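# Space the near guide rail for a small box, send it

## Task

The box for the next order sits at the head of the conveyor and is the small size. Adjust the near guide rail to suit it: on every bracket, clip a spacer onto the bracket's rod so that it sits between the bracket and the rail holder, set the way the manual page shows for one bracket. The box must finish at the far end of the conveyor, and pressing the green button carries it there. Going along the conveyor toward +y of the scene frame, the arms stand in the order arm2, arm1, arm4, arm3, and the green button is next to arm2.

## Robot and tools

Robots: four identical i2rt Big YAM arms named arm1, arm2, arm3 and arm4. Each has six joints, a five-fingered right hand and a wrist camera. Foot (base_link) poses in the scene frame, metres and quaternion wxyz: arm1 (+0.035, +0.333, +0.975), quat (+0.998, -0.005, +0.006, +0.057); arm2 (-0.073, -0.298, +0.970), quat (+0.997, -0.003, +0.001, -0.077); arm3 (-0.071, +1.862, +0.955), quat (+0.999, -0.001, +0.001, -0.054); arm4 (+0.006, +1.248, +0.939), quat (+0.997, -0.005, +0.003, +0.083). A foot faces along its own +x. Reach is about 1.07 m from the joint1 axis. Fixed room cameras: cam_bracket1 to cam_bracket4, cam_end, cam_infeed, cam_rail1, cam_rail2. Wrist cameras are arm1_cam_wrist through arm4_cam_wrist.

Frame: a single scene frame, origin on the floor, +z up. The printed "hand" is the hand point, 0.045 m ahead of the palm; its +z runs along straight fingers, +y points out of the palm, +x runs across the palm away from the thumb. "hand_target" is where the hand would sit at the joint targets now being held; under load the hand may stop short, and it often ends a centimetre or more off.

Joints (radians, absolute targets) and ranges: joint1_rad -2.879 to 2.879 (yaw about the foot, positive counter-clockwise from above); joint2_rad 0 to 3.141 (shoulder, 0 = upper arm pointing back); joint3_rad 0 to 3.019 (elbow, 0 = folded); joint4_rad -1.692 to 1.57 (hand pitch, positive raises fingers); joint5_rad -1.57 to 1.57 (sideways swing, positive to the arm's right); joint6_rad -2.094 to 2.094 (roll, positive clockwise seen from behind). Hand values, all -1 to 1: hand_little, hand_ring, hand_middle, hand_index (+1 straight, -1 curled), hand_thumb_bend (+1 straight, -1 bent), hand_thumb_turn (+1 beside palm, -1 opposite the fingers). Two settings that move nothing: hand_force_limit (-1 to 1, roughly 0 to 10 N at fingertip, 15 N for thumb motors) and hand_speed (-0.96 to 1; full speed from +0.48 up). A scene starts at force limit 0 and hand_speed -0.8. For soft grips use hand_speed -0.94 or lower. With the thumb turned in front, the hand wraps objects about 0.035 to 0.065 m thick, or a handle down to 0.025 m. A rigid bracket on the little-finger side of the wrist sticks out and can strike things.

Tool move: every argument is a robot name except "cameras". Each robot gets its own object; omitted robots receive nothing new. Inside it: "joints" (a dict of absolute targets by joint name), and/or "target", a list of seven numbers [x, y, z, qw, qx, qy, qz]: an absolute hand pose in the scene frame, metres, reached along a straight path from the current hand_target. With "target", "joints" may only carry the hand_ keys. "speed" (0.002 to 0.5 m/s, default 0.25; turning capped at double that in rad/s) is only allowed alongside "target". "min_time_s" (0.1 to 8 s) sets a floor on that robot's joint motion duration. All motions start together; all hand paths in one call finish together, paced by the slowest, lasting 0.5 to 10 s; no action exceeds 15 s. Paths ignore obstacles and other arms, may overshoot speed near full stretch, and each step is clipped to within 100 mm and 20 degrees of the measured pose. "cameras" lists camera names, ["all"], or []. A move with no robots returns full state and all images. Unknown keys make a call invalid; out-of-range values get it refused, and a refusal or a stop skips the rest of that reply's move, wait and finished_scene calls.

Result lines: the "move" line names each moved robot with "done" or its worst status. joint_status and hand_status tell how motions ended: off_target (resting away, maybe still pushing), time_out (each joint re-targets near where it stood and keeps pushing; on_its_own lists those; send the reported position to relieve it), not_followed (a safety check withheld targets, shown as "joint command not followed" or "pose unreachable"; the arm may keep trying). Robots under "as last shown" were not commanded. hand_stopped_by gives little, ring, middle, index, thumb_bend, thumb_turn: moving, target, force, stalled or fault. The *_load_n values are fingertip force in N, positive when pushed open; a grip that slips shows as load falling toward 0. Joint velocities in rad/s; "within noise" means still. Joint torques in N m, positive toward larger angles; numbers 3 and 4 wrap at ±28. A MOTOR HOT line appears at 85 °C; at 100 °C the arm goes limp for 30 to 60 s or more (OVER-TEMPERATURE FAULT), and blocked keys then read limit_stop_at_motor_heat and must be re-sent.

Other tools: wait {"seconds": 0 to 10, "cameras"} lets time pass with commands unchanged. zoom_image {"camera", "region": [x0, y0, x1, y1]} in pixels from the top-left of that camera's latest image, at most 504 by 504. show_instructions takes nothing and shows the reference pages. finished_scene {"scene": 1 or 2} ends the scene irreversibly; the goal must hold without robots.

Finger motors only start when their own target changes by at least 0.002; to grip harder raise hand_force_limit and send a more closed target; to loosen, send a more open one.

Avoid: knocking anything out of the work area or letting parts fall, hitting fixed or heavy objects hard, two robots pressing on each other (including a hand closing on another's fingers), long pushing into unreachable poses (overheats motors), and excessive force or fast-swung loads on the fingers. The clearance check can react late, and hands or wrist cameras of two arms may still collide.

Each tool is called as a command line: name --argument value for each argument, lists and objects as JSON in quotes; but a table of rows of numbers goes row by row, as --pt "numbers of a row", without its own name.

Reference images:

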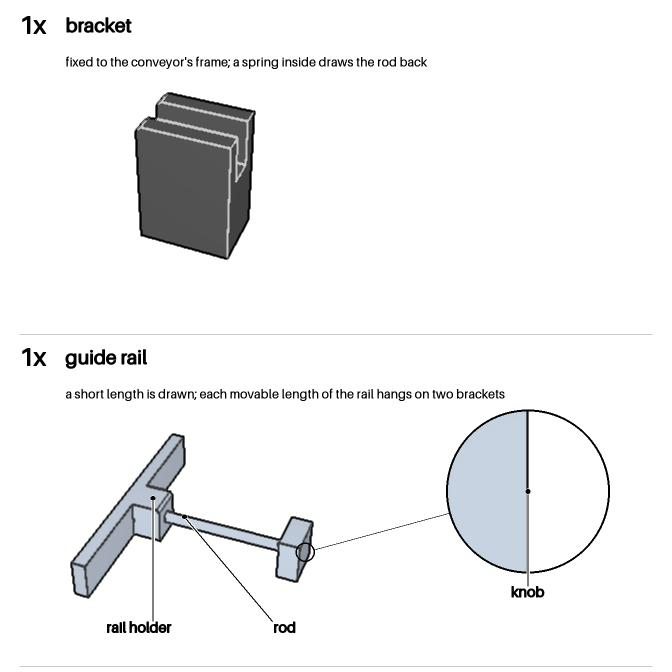

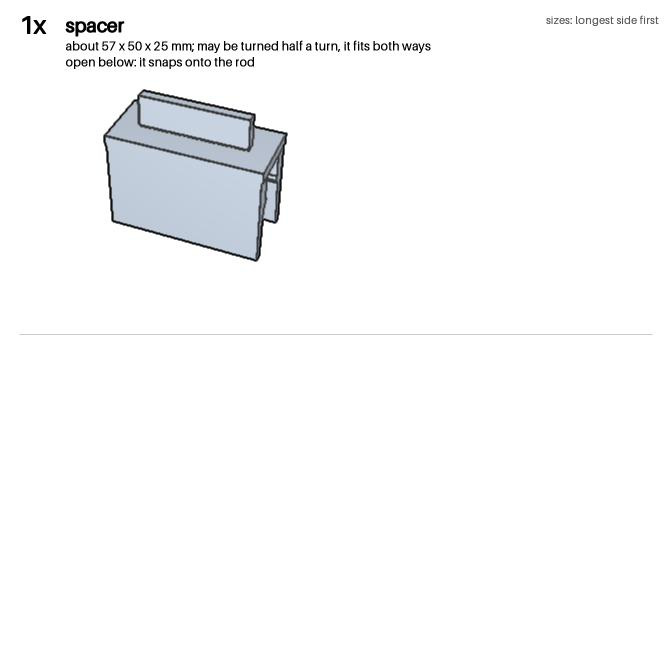

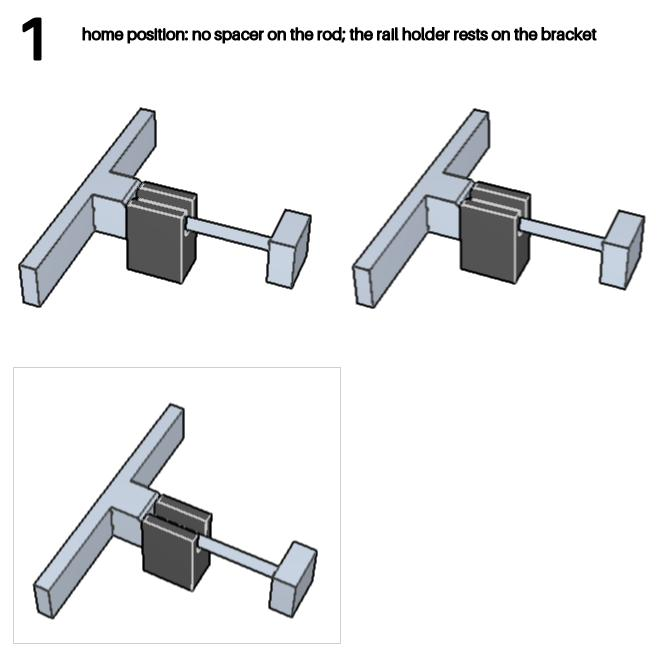

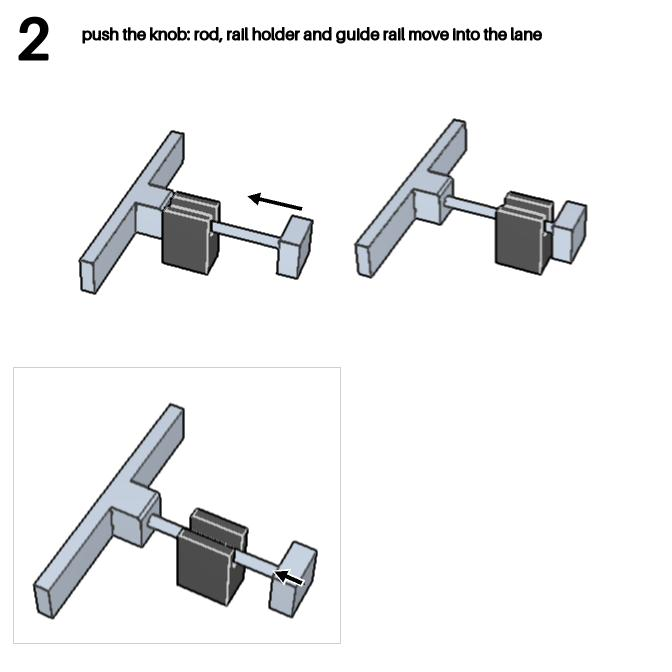

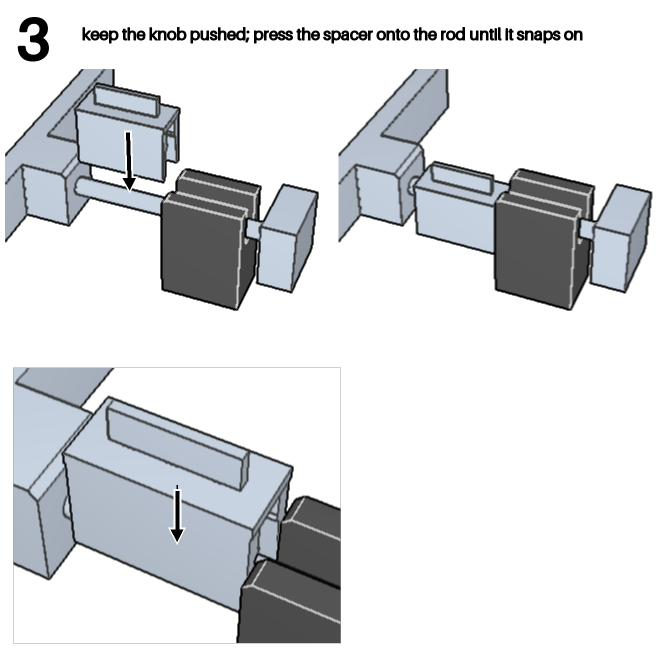

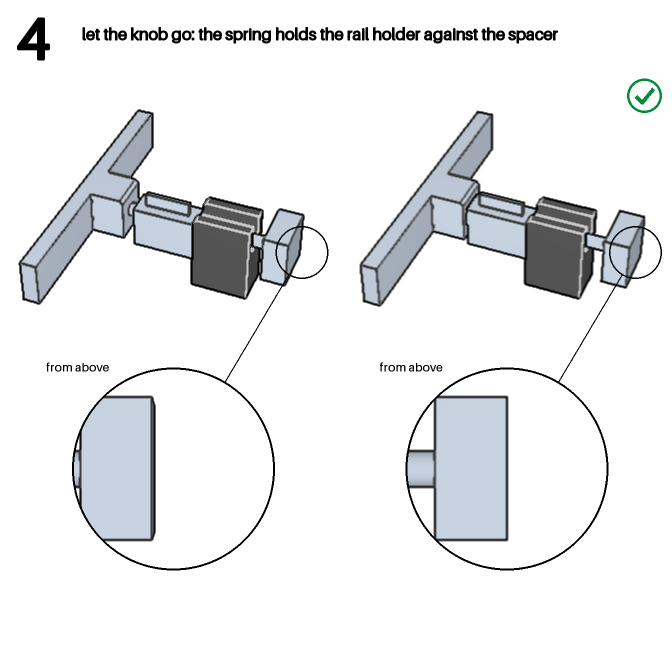

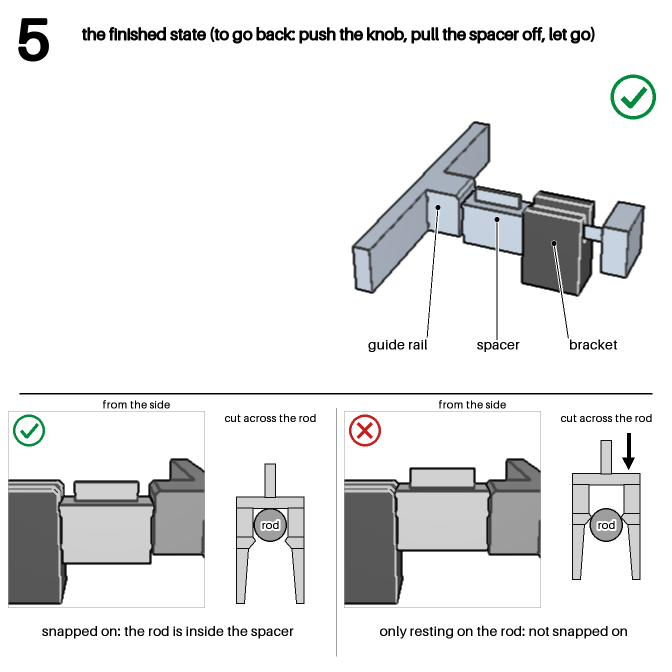

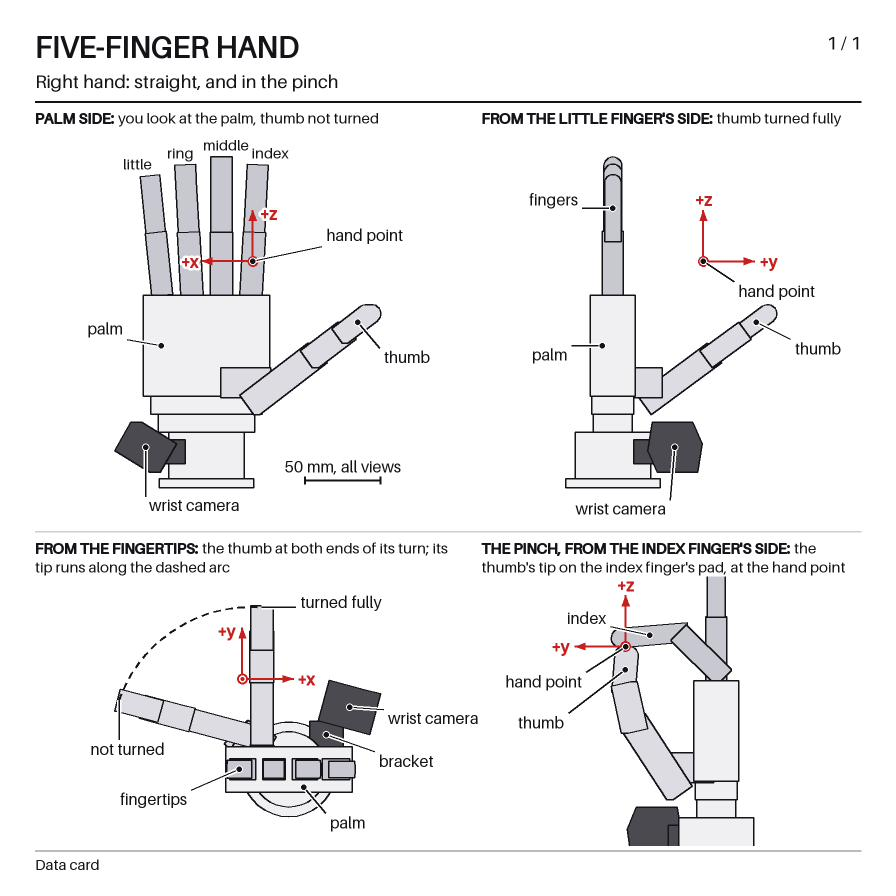

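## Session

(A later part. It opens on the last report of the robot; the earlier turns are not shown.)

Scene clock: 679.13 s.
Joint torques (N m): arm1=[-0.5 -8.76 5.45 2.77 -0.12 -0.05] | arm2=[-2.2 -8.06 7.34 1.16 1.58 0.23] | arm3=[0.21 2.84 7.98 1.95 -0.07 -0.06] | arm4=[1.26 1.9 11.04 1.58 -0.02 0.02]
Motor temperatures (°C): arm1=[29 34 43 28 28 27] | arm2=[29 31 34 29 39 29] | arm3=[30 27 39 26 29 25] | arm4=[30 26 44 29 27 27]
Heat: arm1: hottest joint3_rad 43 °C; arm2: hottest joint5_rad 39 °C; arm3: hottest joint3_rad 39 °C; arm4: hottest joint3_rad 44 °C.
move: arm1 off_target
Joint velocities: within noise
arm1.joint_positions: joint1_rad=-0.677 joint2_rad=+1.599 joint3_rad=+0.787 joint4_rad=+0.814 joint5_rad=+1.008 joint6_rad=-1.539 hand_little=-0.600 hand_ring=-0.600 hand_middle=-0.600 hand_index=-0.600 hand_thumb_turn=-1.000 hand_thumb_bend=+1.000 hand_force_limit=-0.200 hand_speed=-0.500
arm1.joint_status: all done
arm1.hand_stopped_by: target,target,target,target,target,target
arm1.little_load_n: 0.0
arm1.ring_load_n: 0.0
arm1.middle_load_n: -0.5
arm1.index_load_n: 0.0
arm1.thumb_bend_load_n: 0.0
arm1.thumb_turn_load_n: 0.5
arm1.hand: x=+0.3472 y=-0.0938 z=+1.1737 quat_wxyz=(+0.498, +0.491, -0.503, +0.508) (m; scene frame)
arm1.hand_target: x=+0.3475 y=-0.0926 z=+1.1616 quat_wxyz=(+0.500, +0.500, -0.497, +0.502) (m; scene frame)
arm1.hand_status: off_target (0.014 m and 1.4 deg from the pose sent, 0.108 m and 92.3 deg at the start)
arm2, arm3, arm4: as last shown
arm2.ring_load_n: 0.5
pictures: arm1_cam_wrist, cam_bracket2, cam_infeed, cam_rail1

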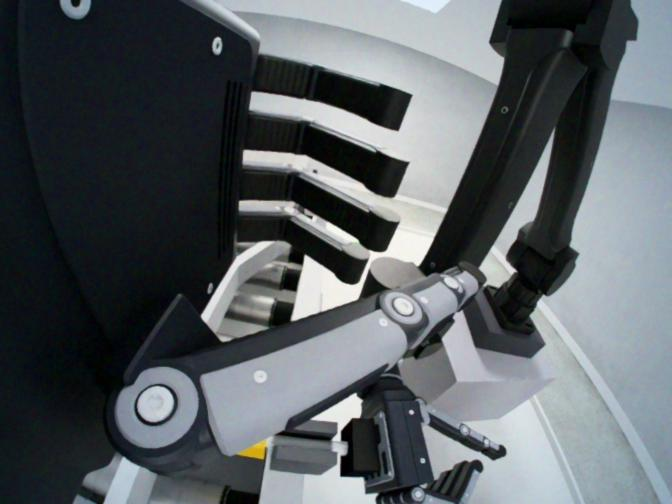

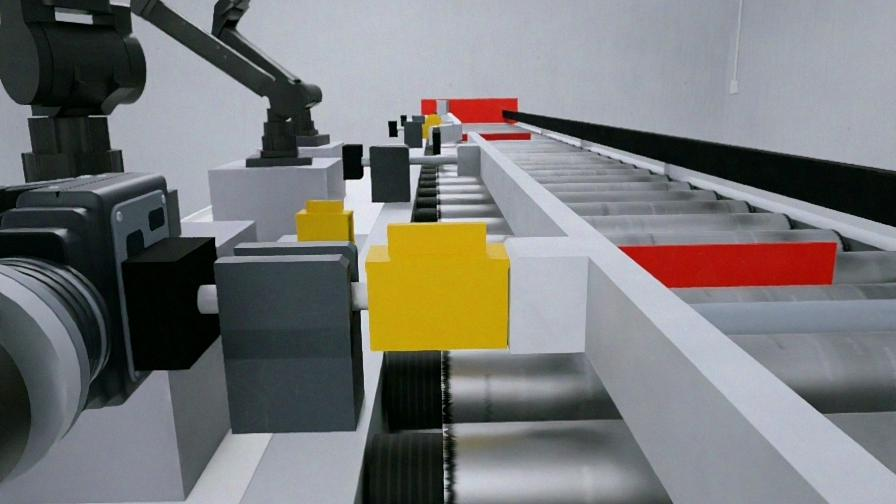

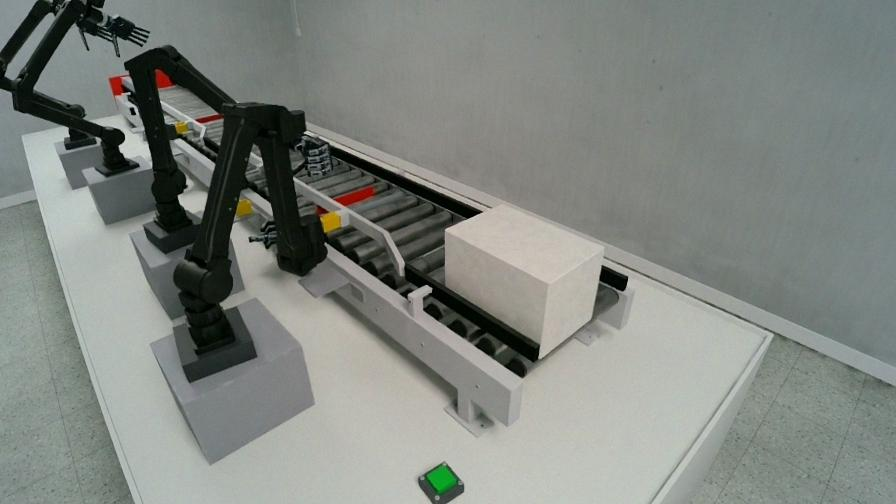

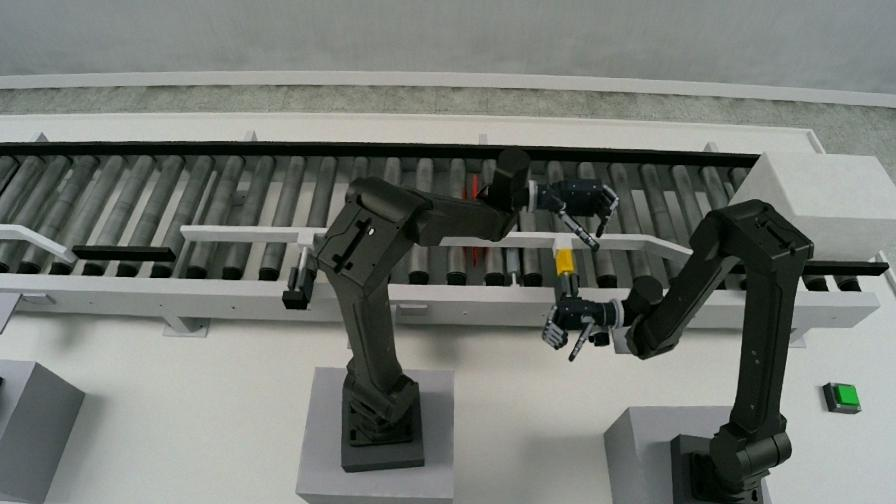

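move --arm1 '{"target": [0.335, -0.092, 1.075, 0.5, 0.5, -0.5, 0.5], "speed": 0.12}' --cameras '["arm1_cam_wrist","cam_bracket2","cam_rail1","cam_infeed"]'

zoom_image --camera "cam_rail1" --region '[500, 180, 660, 320]'

Scene clock: 688.57 s.
Joint torques (N m): arm1=[-1.38 -9.93 4.22 2.74 -0.11 0.05] | arm2=[-2.2 -8.06 7.36 1.17 1.58 0.24] | arm3=[0.26 2.9 7.99 1.95 -0.07 -0.06] | arm4=[1.26 1.96 11 1.55 -0.02 0.02]
Motor temperatures (°C): arm1=[29 34 42 28 28 27] | arm2=[29 31 34 29 39 29] | arm3=[30 27 39 26 29 25] | arm4=[30 26 44 29 27 27]
Heat: arm1: hottest joint3_rad 42 °C; arm2: hottest joint5_rad 39 °C; arm3: hottest joint3_rad 39 °C; arm4: hottest joint3_rad 44 °C.
move: arm1 done
Joint velocities: within noise
arm1.joint_positions: joint1_rad=-0.677 joint2_rad=+1.815 joint3_rad=+0.718 joint4_rad=+1.076 joint5_rad=+1.000 joint6_rad=-1.539 hand_little=-0.600 hand_ring=-0.600 hand_middle=-0.600 hand_index=-0.600 hand_thumb_turn=-1.000 hand_thumb_bend=+1.000 hand_force_limit=-0.200 hand_speed=-0.500
arm1.joint_status: not commanded
arm1.hand_stopped_by: target,target,target,target,target,target
arm1.little_load_n: 0.0
arm1.ring_load_n: 0.0
arm1.middle_load_n: 0.0
arm1.index_load_n: 0.0
arm1.thumb_bend_load_n: 0.0
arm1.thumb_turn_load_n: 0.0
arm1.hand: x=+0.3389 y=-0.0896 z=+1.0823 quat_wxyz=(+0.498, +0.501, -0.499, +0.502) (m; scene frame)
arm1.hand_target: x=+0.3341 y=-0.0913 z=+1.0759 quat_wxyz=(+0.499, +0.500, -0.500, +0.500) (m; scene frame)
arm1.hand_status: done (0.009 m and 0.4 deg from the pose sent, 0.099 m and 1.4 deg at the start)
arm2, arm3, arm4: as last shown
arm2.ring_load_n: 0.0
arm2.thumb_turn_load_n: 0.0
pictures: arm1_cam_wrist, cam_bracket2, cam_infeed, cam_rail1

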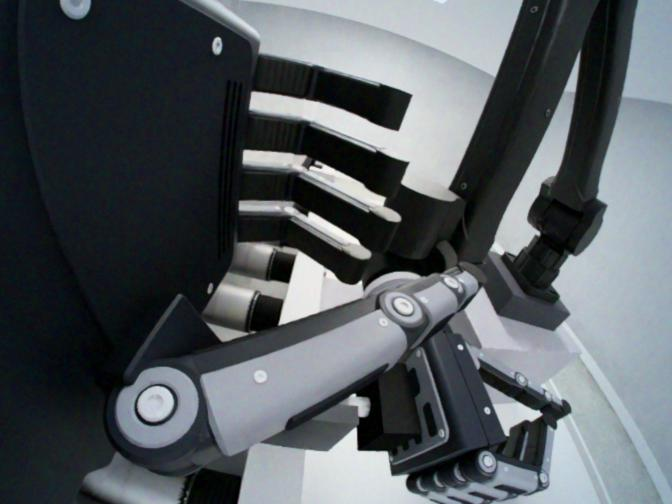

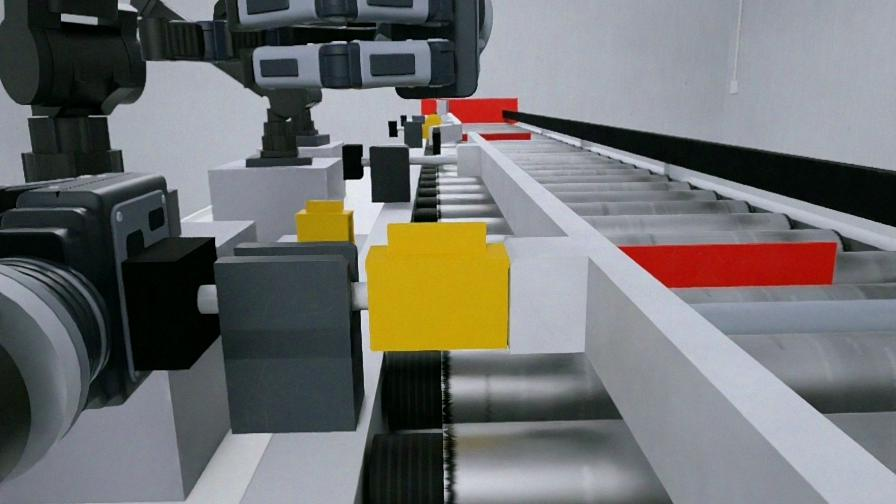

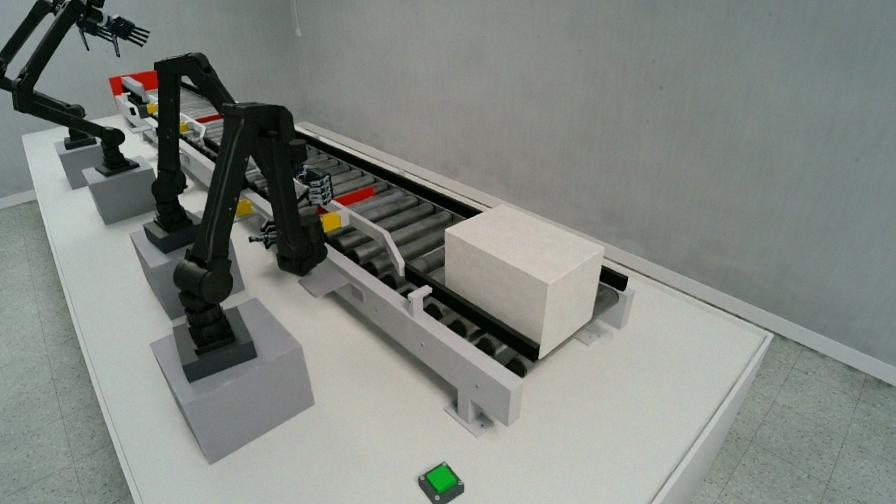

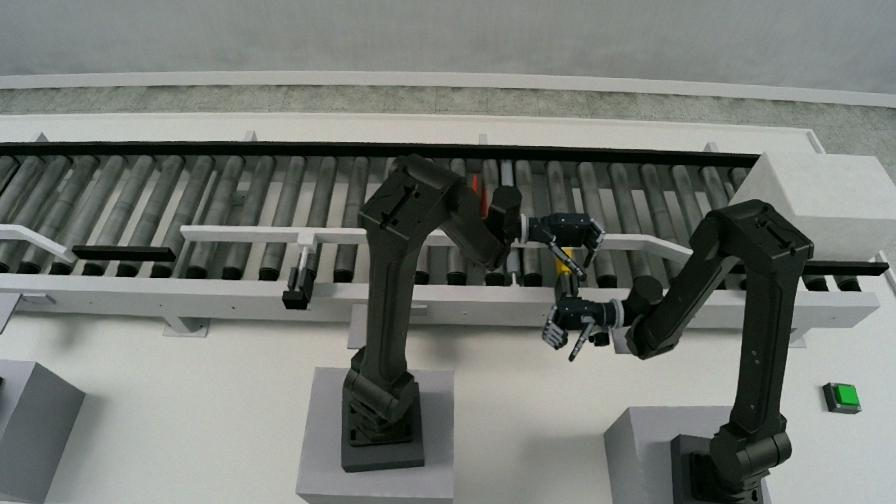

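Scaled by 3.150.

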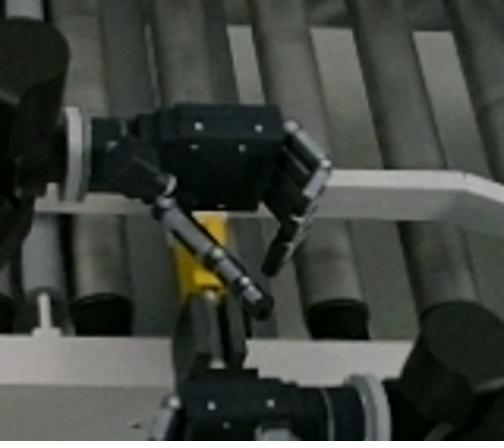

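move --arm1 '{"target": [0.332, -0.094, 1.028, 0.5, 0.5, -0.5, 0.5], "speed": 0.05}' --cameras '["cam_bracket2","cam_rail1"]'

Scene clock: 693.90 s.
Joint torques (N m): arm1=[-2.2 -11.28 3.69 2.74 -0.12 0.06] | arm2=[-2.2 -8.12 7.35 1.17 1.58 0.23] | arm3=[0.21 2.9 7.99 1.95 -0.08 -0.05] | arm4=[1.32 1.9 11 1.54 -0.02 0.02]
Motor temperatures (°C): arm1=[29 34 41 28 28 27] | arm2=[29 31 34 29 40 29] | arm3=[30 27 39 26 29 25] | arm4=[30 26 44 29 27 27]
Heat: arm1: hottest joint3_rad 41 °C; arm2: hottest joint5_rad 40 °C; arm3: hottest joint3_rad 39 °C; arm4: hottest joint3_rad 44 °C.
move: arm1 done
Joint velocities: within noise
arm1.joint_positions: joint1_rad=-0.677 joint2_rad=+1.958 joint3_rad=+0.718 joint4_rad=+1.217 joint5_rad=+0.996 joint6_rad=-1.539 hand_little=-0.600 hand_ring=-0.600 hand_middle=-0.600 hand_index=-0.600 hand_thumb_turn=-1.000 hand_thumb_bend=+1.000 hand_force_limit=-0.200 hand_speed=-0.500
arm1.joint_status: not commanded
arm1.hand_stopped_by: target,target,target,target,target,target
arm1.little_load_n: 0.0
arm1.ring_load_n: 0.0
arm1.middle_load_n: 0.0
arm1.index_load_n: 0.0
arm1.thumb_bend_load_n: 0.0
arm1.thumb_turn_load_n: 0.0
arm1.hand: x=+0.3376 y=-0.0894 z=+1.0348 quat_wxyz=(+0.496, +0.503, -0.498, +0.503) (m; scene frame)
arm1.hand_target: x=+0.3313 y=-0.0934 z=+1.0279 quat_wxyz=(+0.500, +0.501, -0.500, +0.499) (m; scene frame)
arm1.hand_status: done (0.010 m and 0.6 deg from the pose sent, 0.055 m and 0.4 deg at the start)
arm2, arm3, arm4: as last shown
pictures: cam_bracket2, cam_rail1

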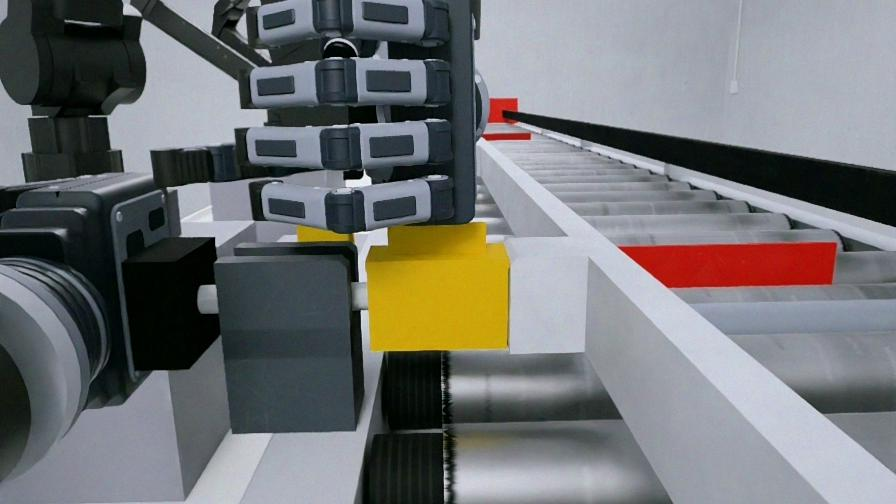

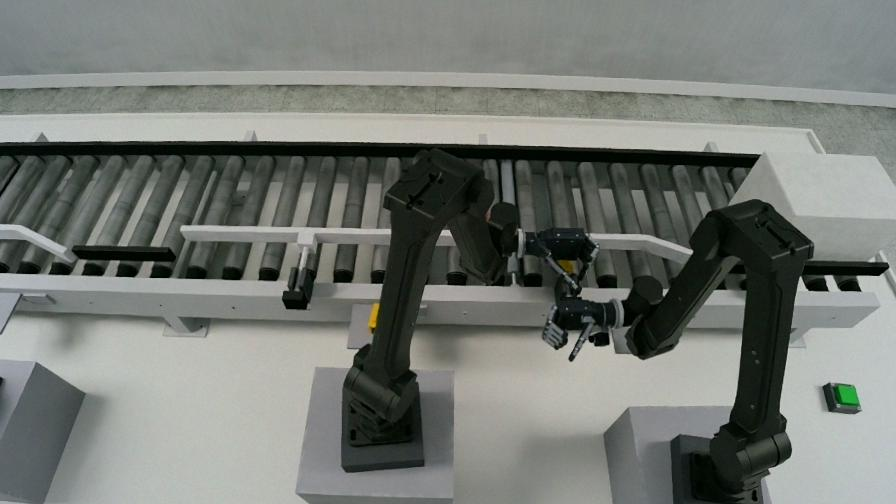

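move --arm1 '{"target": [0.332, -0.094, 1.008, 0.5, 0.5, -0.5, 0.5], "speed": 0.04}' --cameras '["cam_bracket2","cam_bracket1"]'

Scene clock: 699.30 s.
Joint torques (N m): arm1=[-1.73 -8.53 3.84 1.84 -0.11 0.02] | arm2=[-2.2 -8.12 7.34 1.16 1.58 0.23] | arm3=[0.21 2.9 7.98 1.95 -0.07 -0.05] | arm4=[1.2 1.85 11 1.58 -0.02 0.02]
Motor temperatures (°C): arm1=[29 34 41 28 28 27] | arm2=[29 31 35 29 40 29] | arm3=[30 27 39 26 29 25] | arm4=[30 26 45 29 27 27]
Heat: arm1: hottest joint3_rad 41 °C; arm2: hottest joint5_rad 40 °C; arm3: hottest joint3_rad 39 °C; arm4: hottest joint3_rad 45 °C.
move: arm1 off_target
Joint velocities: within noise
arm1.joint_positions: joint1_rad=-0.677 joint2_rad=+1.989 joint3_rad=+0.718 joint4_rad=+1.292 joint5_rad=+1.003 joint6_rad=-1.539 hand_little=-0.600 hand_ring=-0.600 hand_middle=-0.600 hand_index=-0.600 hand_thumb_turn=-1.000 hand_thumb_bend=+1.000 hand_force_limit=-0.200 hand_speed=-0.500
arm1.joint_status: not commanded
arm1.hand_stopped_by: target,target,target,target,target,target
arm1.little_load_n: 0.0
arm1.ring_load_n: 0.0
arm1.middle_load_n: 0.0
arm1.index_load_n: 0.0
arm1.thumb_bend_load_n: 0.0
arm1.thumb_turn_load_n: 0.0
arm1.hand: x=+0.3362 y=-0.0891 z=+1.0305 quat_wxyz=(+0.495, +0.486, -0.503, +0.516) (m; scene frame)
arm1.hand_target: x=+0.3298 y=-0.0925 z=+1.0093 quat_wxyz=(+0.501, +0.497, -0.502, +0.499) (m; scene frame)
arm1.hand_status: off_target (0.023 m and 2.6 deg from the pose sent, 0.028 m and 0.6 deg at the start)
arm2: as last shown
arm2.thumb_turn_load_n: -0.5
arm3.joint_positions: joint1_rad=-0.183 joint2_rad=+0.625 joint3_rad=+1.366 joint4_rad=-1.295 joint5_rad=-0.032 joint6_rad=-1.282 hand_little=+1.000 hand_ring=+1.000 hand_middle=+1.000 hand_index=+1.000 hand_thumb_turn=+1.000 hand_thumb_bend=+1.000 hand_force_limit=+0.000 hand_speed=-0.800
arm3.joint_status: not commanded
arm3.hand_stopped_by: target,target,target,target,target,target
arm3.little_load_n: 0.0
arm3.ring_load_n: 0.0
arm3.middle_load_n: 0.0
arm3.index_load_n: 0.0
arm3.thumb_bend_load_n: 0.0
arm3.thumb_turn_load_n: 0.0
arm3.hand: x=+0.1497 y=+1.7528 z=+1.4379 quat_wxyz=(-0.013, +0.840, -0.241, +0.485) (m; scene frame)
arm3.hand_target: x=+0.1486 y=+1.7531 z=+1.4470 quat_wxyz=(-0.012, +0.835, -0.240, +0.494) (m; scene frame)
arm3.hand_status: not commanded
arm4.joint_positions: joint1_rad=+0.056 joint2_rad=+0.613 joint3_rad=+1.388 joint4_rad=-1.297 joint5_rad=-0.175 joint6_rad=-1.058 hand_little=+1.000 hand_ring=+1.000 hand_middle=+1.000 hand_index=+1.000 hand_thumb_turn=+1.000 hand_thumb_bend=+1.000 hand_force_limit=+0.000 hand_speed=-0.800
arm4.joint_status: not commanded
arm4.hand_stopped_by: target,target,target,target,target,target
arm4.little_load_n: 0.0
arm4.ring_load_n: 0.0
arm4.middle_load_n: 0.0
arm4.index_load_n: 0.0
arm4.thumb_bend_load_n: 0.0
arm4.thumb_turn_load_n: 0.0
arm4.hand: x=+0.2350 y=+1.3014 z=+1.4241 quat_wxyz=(-0.245, +0.862, -0.080, +0.436) (m; scene frame)
arm4.hand_target: x=+0.2341 y=+1.3014 z=+1.4375 quat_wxyz=(-0.249, +0.855, -0.077, +0.449) (m; scene frame)
arm4.hand_status: not commanded
pictures: cam_bracket1, cam_bracket2

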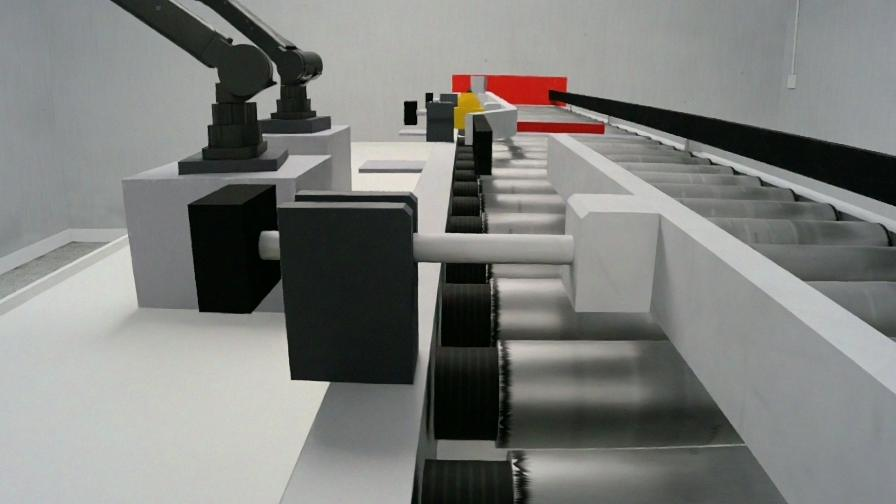

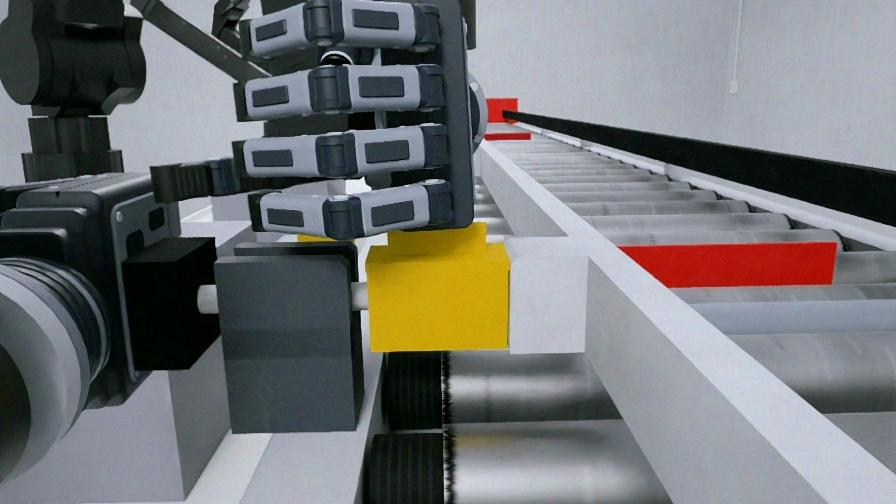

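move --arm1 '{"target": [0.332, -0.094, 0.985, 0.5, 0.5, -0.5, 0.5], "speed": 0.05}' --cameras '["cam_bracket2"]'

Scene clock: 704.93 s.
Joint torques (N m): arm1=[-1.14 -9.29 3.07 1.03 -0.21 0.08] | arm2=[-2.2 -8.12 7.35 1.16 1.58 0.23] | arm3=[0.21 2.9 7.98 1.96 -0.07 -0.05] | arm4=[1.32 2.02 11.02 1.55 -0.02 0.02]
Motor temperatures (°C): arm1=[29 34 40 28 28 27] | arm2=[29 31 35 29 40 29] | arm3=[30 27 39 26 29 25] | arm4=[30 26 45 29 27 27]
Heat: arm1: hottest joint3_rad 40 °C; arm2: hottest joint5_rad 40 °C; arm3: hottest joint3_rad 39 °C; arm4: hottest joint3_rad 45 °C.
move: arm1 off_target
Joint velocities: within noise
arm1.joint_positions: joint1_rad=-0.697 joint2_rad=+2.056 joint3_rad=+0.740 joint4_rad=+1.369 joint5_rad=+1.000 joint6_rad=-1.554 hand_little=-0.600 hand_ring=-0.600 hand_middle=-0.600 hand_index=-0.600 hand_thumb_turn=-1.000 hand_thumb_bend=+1.000 hand_force_limit=-0.200 hand_speed=-0.500
arm1.joint_status: not commanded
arm1.hand_stopped_by: target,target,target,target,target,target
arm1.little_load_n: 0.0
arm1.ring_load_n: 0.0
arm1.middle_load_n: 0.0
arm1.index_load_n: 0.0
arm1.thumb_bend_load_n: 0.0
arm1.thumb_turn_load_n: 0.5
arm1.hand: x=+0.3318 y=-0.0981 z=+1.0154 quat_wxyz=(+0.501, +0.474, -0.505, +0.519) (m; scene frame)
arm1.hand_target: x=+0.3250 y=-0.0962 z=+0.9882 quat_wxyz=(+0.506, +0.498, -0.501, +0.495) (m; scene frame)
arm1.hand_status: off_target (0.031 m and 3.7 deg from the pose sent, 0.046 m and 2.6 deg at the start)
arm2, arm3, arm4: as last shown
arm2.thumb_turn_load_n: 0.0
pictures: cam_bracket2

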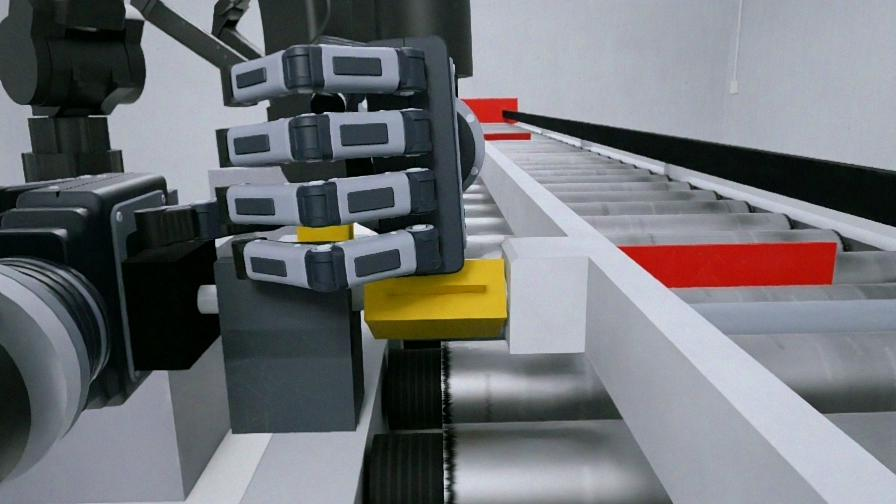

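move --arm1 '{"target": [0.332, -0.09, 1.075, 0.5, 0.5, -0.5, 0.5], "speed": 0.08}' --cameras '["cam_bracket2", "arm1_cam_wrist", "cam_rail1","cam_infeed"]'

zoom_image --camera "cam_rail1" --region '[500, 200, 640, 320]'

zoom_image --camera "cam_infeed" --region '[290, 160, 410, 280]'

Scene clock: 711.50 s.
Joint torques (N m): arm1=[0.15 -11.81 3.71 1.21 -0.04 0.17] | arm2=[-2.2 -8.12 7.34 1.17 1.58 0.23] | arm3=[0.21 2.84 7.98 1.95 -0.08 -0.05] | arm4=[1.2 2.02 11.02 1.58 -0.02 0.01]
Motor temperatures (°C): arm1=[29 34 40 28 28 27] | arm2=[29 31 35 29 40 29] | arm3=[30 27 39 26 29 25] | arm4=[30 26 45 29 27 27]
Heat: arm1: hottest joint3_rad 40 °C; arm2: hottest joint5_rad 40 °C; arm3: hottest joint3_rad 39 °C; arm4: hottest joint3_rad 45 °C.
move: arm1 done
Joint velocities: within noise
arm1.joint_positions: joint1_rad=-0.685 joint2_rad=+1.846 joint3_rad=+0.715 joint4_rad=+1.124 joint5_rad=+0.990 joint6_rad=-1.542 hand_little=-0.600 hand_ring=-0.600 hand_middle=-0.600 hand_index=-0.600 hand_thumb_turn=-1.000 hand_thumb_bend=+1.000 hand_force_limit=-0.200 hand_speed=-0.500
arm1.joint_status: not commanded
arm1.hand_stopped_by: target,target,target,target,target,target
arm1.little_load_n: 0.0
arm1.ring_load_n: 0.0
arm1.middle_load_n: 0.0
arm1.index_load_n: 0.0
arm1.thumb_bend_load_n: -0.5
arm1.thumb_turn_load_n: 0.5
arm1.hand: x=+0.3371 y=-0.0925 z=+1.0737 quat_wxyz=(+0.496, +0.498, -0.499, +0.507) (m; scene frame)
arm1.hand_target: x=+0.3393 y=-0.0872 z=+1.0724 quat_wxyz=(+0.492, +0.504, -0.497, +0.507) (m; scene frame)
arm1.hand_status: done (0.006 m and 0.9 deg from the pose sent, 0.060 m and 3.7 deg at the start)
arm2, arm3, arm4: as last shown
arm3.thumb_turn_load_n: -0.5
pictures: arm1_cam_wrist, cam_bracket2, cam_infeed, cam_rail1

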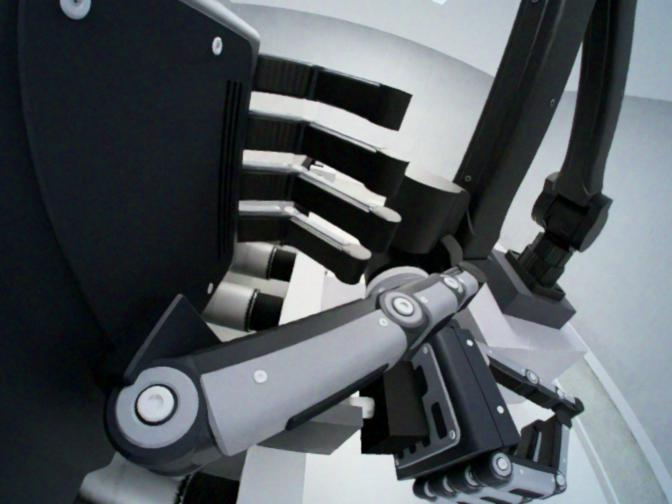

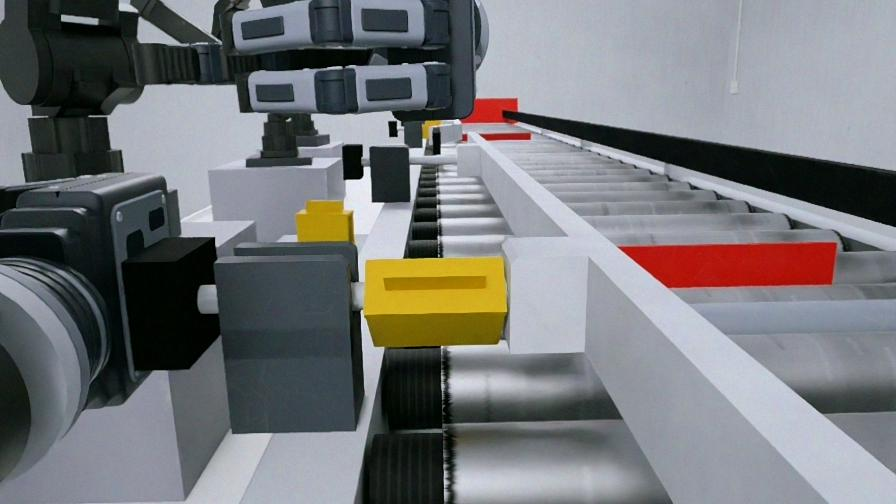

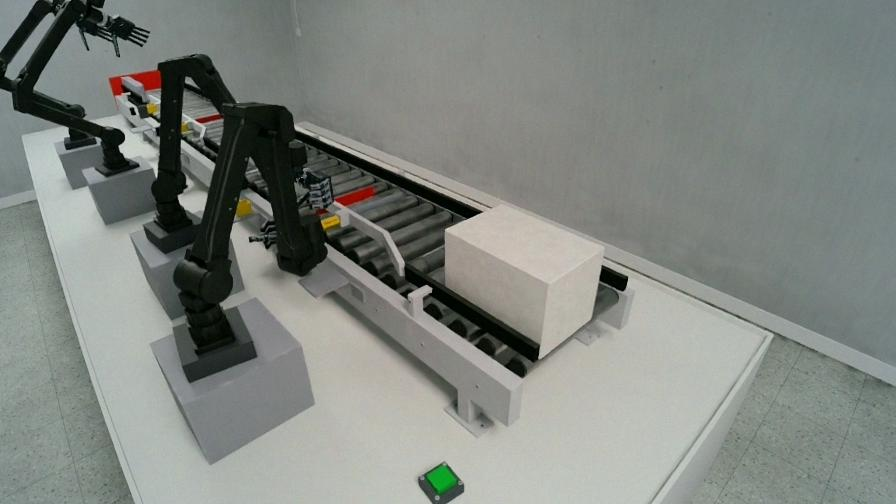

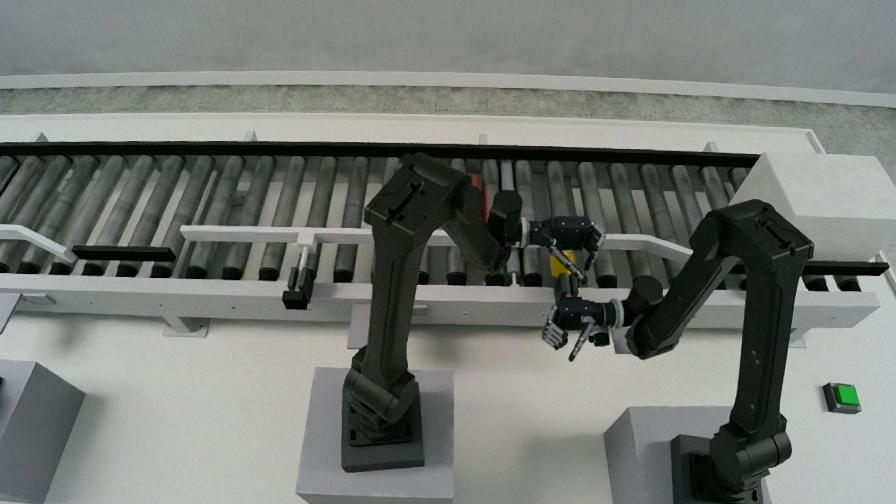

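Scaled by 3.600.

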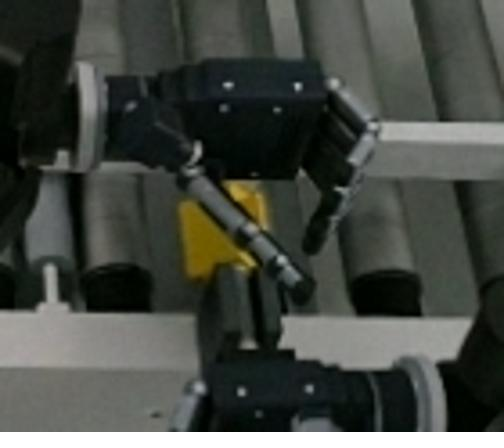

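Scaled by 4.200.

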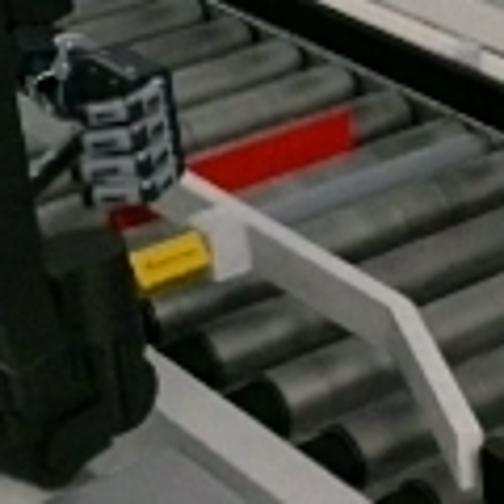

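move --arm1 '{"target": [0.36, -0.08, 1.17, 0.5, 0.5, -0.5, 0.5], "speed": 0.2, "joints": {"hand_speed": -0.3, "hand_index": 0.9, "hand_middle": 0.9, "hand_ring": 1, "hand_little": 1, "hand_thumb_bend": 0.95}}' --cameras '[]'

move --arm1 '{"target": [0.405, -0.045, 1.10, 0, 0, 0.864, -0.503], "speed": 0.2}' --cameras '["arm1_cam_wrist","cam_bracket2"]'

Scene clock: 736.37 s.
Joint torques (N m): arm1=[0.21 -10.17 8.53 1.05 0.12 0.06] | arm2=[-2.2 -8.12 7.36 1.16 1.58 0.23] | arm3=[0.21 2.9 7.98 1.95 -0.08 -0.05] | arm4=[1.2 1.9 11 1.59 -0.02 0.02]
Motor temperatures (°C): arm1=[29 35 39 27 27 27] | arm2=[29 31 35 29 40 29] | arm3=[30 27 39 26 29 25] | arm4=[30 26 45 29 27 27]
Heat: arm1: hottest joint3_rad 39 °C; arm2: hottest joint5_rad 40 °C; arm3: hottest joint3_rad 39 °C; arm4: hottest joint3_rad 45 °C.
move: arm1 off_target
Joint velocities: within noise
arm1.joint_positions: joint1_rad=-0.647 joint2_rad=+1.613 joint3_rad=+0.766 joint4_rad=+0.812 joint5_rad=+1.046 joint6_rad=-1.544 hand_little=+1.000 hand_ring=+1.000 hand_middle=+0.900 hand_index=+0.900 hand_thumb_turn=-1.000 hand_thumb_bend=+0.950 hand_force_limit=-0.200 hand_speed=-0.300
arm1.joint_status: all done
arm1.hand_stopped_by: target,target,target,target,target,target
arm1.little_load_n: -0.5
arm1.ring_load_n: 0.0
arm1.middle_load_n: 0.0
arm1.index_load_n: 0.0
arm1.thumb_bend_load_n: 0.0
arm1.thumb_turn_load_n: 0.5
arm1.hand: x=+0.3473 y=-0.0790 z=+1.1592 quat_wxyz=(+0.504, +0.503, -0.500, +0.492) (m; scene frame)
arm1.hand_target: x=+0.3603 y=-0.0805 z=+1.1696 quat_wxyz=(+0.501, +0.500, -0.499, +0.500) (m; scene frame)
arm1.hand_status: off_target (0.017 m and 1.0 deg from the pose sent, 0.100 m and 0.9 deg at the start)
arm2, arm3, arm4: as last shown
arm2.thumb_turn_load_n: -0.5
arm3.thumb_turn_load_n: 0.0
pictures: none
No camera images: "cameras" was empty.

Scene clock: 741.27 s.
Joint torques (N m): arm1=[-1.55 -10.52 7.36 1.11 0.22 0.27] | arm2=[-2.2 -8.12 7.36 1.18 1.58 0.23] | arm3=[0.21 2.84 7.99 1.95 -0.08 -0.05] | arm4=[1.2 1.9 10.99 1.59 -0.03 0.01]
Motor temperatures (°C): arm1=[29 35 40 27 27 27] | arm2=[29 31 35 29 40 29] | arm3=[30 27 39 26 29 25] | arm4=[30 26 45 29 27 27]
Heat: arm1: hottest joint3_rad 40 °C; arm2: hottest joint5_rad 40 °C; arm3: hottest joint3_rad 39 °C; arm4: hottest joint3_rad 45 °C.
move: arm1 done
Joint velocities: within noise
arm1.joint_positions: joint1_rad=-0.720 joint2_rad=+1.423 joint3_rad=+0.892 joint4_rad=-0.257 joint5_rad=+0.779 joint6_rad=+0.619 hand_little=+1.000 hand_ring=+1.000 hand_middle=+0.900 hand_index=+0.900 hand_thumb_turn=-1.000 hand_thumb_bend=+0.950 hand_force_limit=-0.200 hand_speed=-0.300
arm1.joint_status: not commanded
arm1.hand_stopped_by: target,target,target,target,target,target
arm1.little_load_n: 0.0
arm1.ring_load_n: 0.0
arm1.middle_load_n: 0.0
arm1.index_load_n: 0.0
arm1.thumb_bend_load_n: 0.0
arm1.thumb_turn_load_n: 0.0
arm1.hand: x=+0.4094 y=-0.0401 z=+1.0943 quat_wxyz=(+0.001, +0.007, -0.865, +0.502) (m; scene frame)
arm1.hand_target: x=+0.4030 y=-0.0424 z=+1.0983 quat_wxyz=(+0.000, -0.003, -0.865, +0.501) (m; scene frame)
arm1.hand_status: done (0.009 m and 0.8 deg from the pose sent, 0.089 m and 94.3 deg at the start)
arm2.joint_positions: joint1_rad=+0.494 joint2_rad=+2.151 joint3_rad=+0.549 joint4_rad=+1.537 joint5_rad=-1.306 joint6_rad=+1.548 hand_little=-0.700 hand_ring=-0.700 hand_middle=-0.700 hand_index=-0.700 hand_thumb_turn=-1.000 hand_thumb_bend=+1.000 hand_force_limit=+0.000 hand_speed=-0.800
arm2.joint_status: not commanded
arm2.hand_stopped_by: target,target,target,target,target,target
arm2.little_load_n: 0.0
arm2.ring_load_n: 0.5
arm2.middle_load_n: 0.0
arm2.index_load_n: 0.0
arm2.thumb_bend_load_n: 0.0
arm2.thumb_turn_load_n: -0.5
arm2.hand: x=+0.1823 y=+0.0074 z=+1.0211 quat_wxyz=(-0.464, +0.514, -0.497, -0.523) (m; scene frame)
arm2.hand_target: x=+0.2301 y=+0.0095 z=+1.0288 quat_wxyz=(-0.500, +0.500, -0.500, -0.500) (m; scene frame)
arm2.hand_status: not commanded
arm3, arm4: as last shown
pictures: arm1_cam_wrist, cam_bracket2

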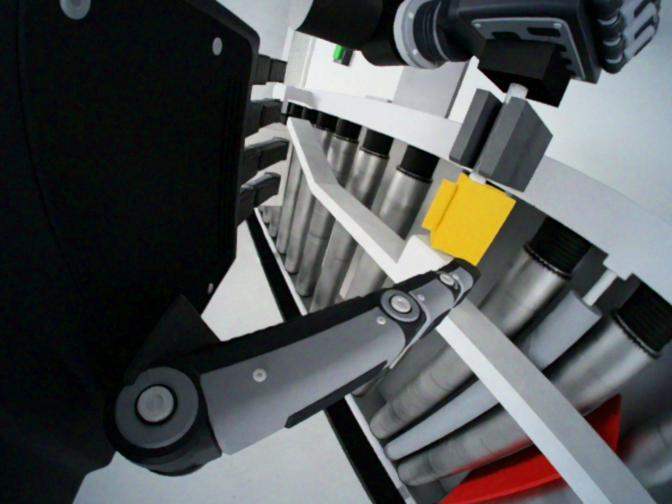

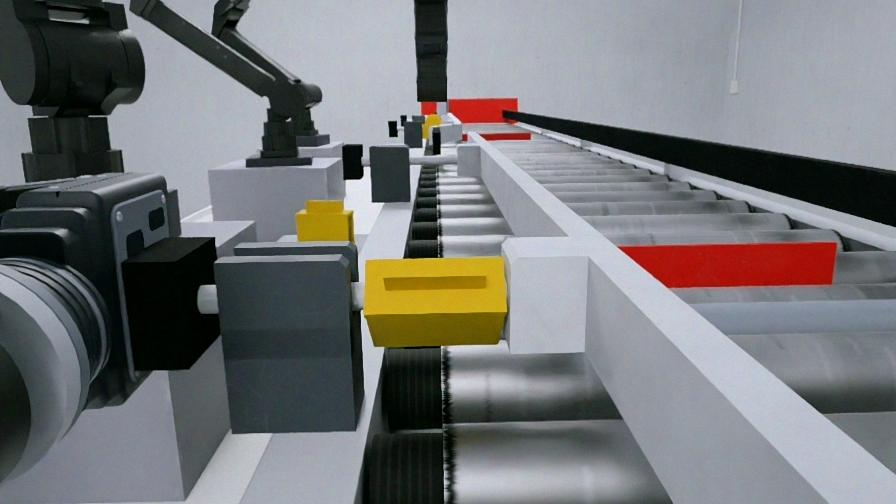

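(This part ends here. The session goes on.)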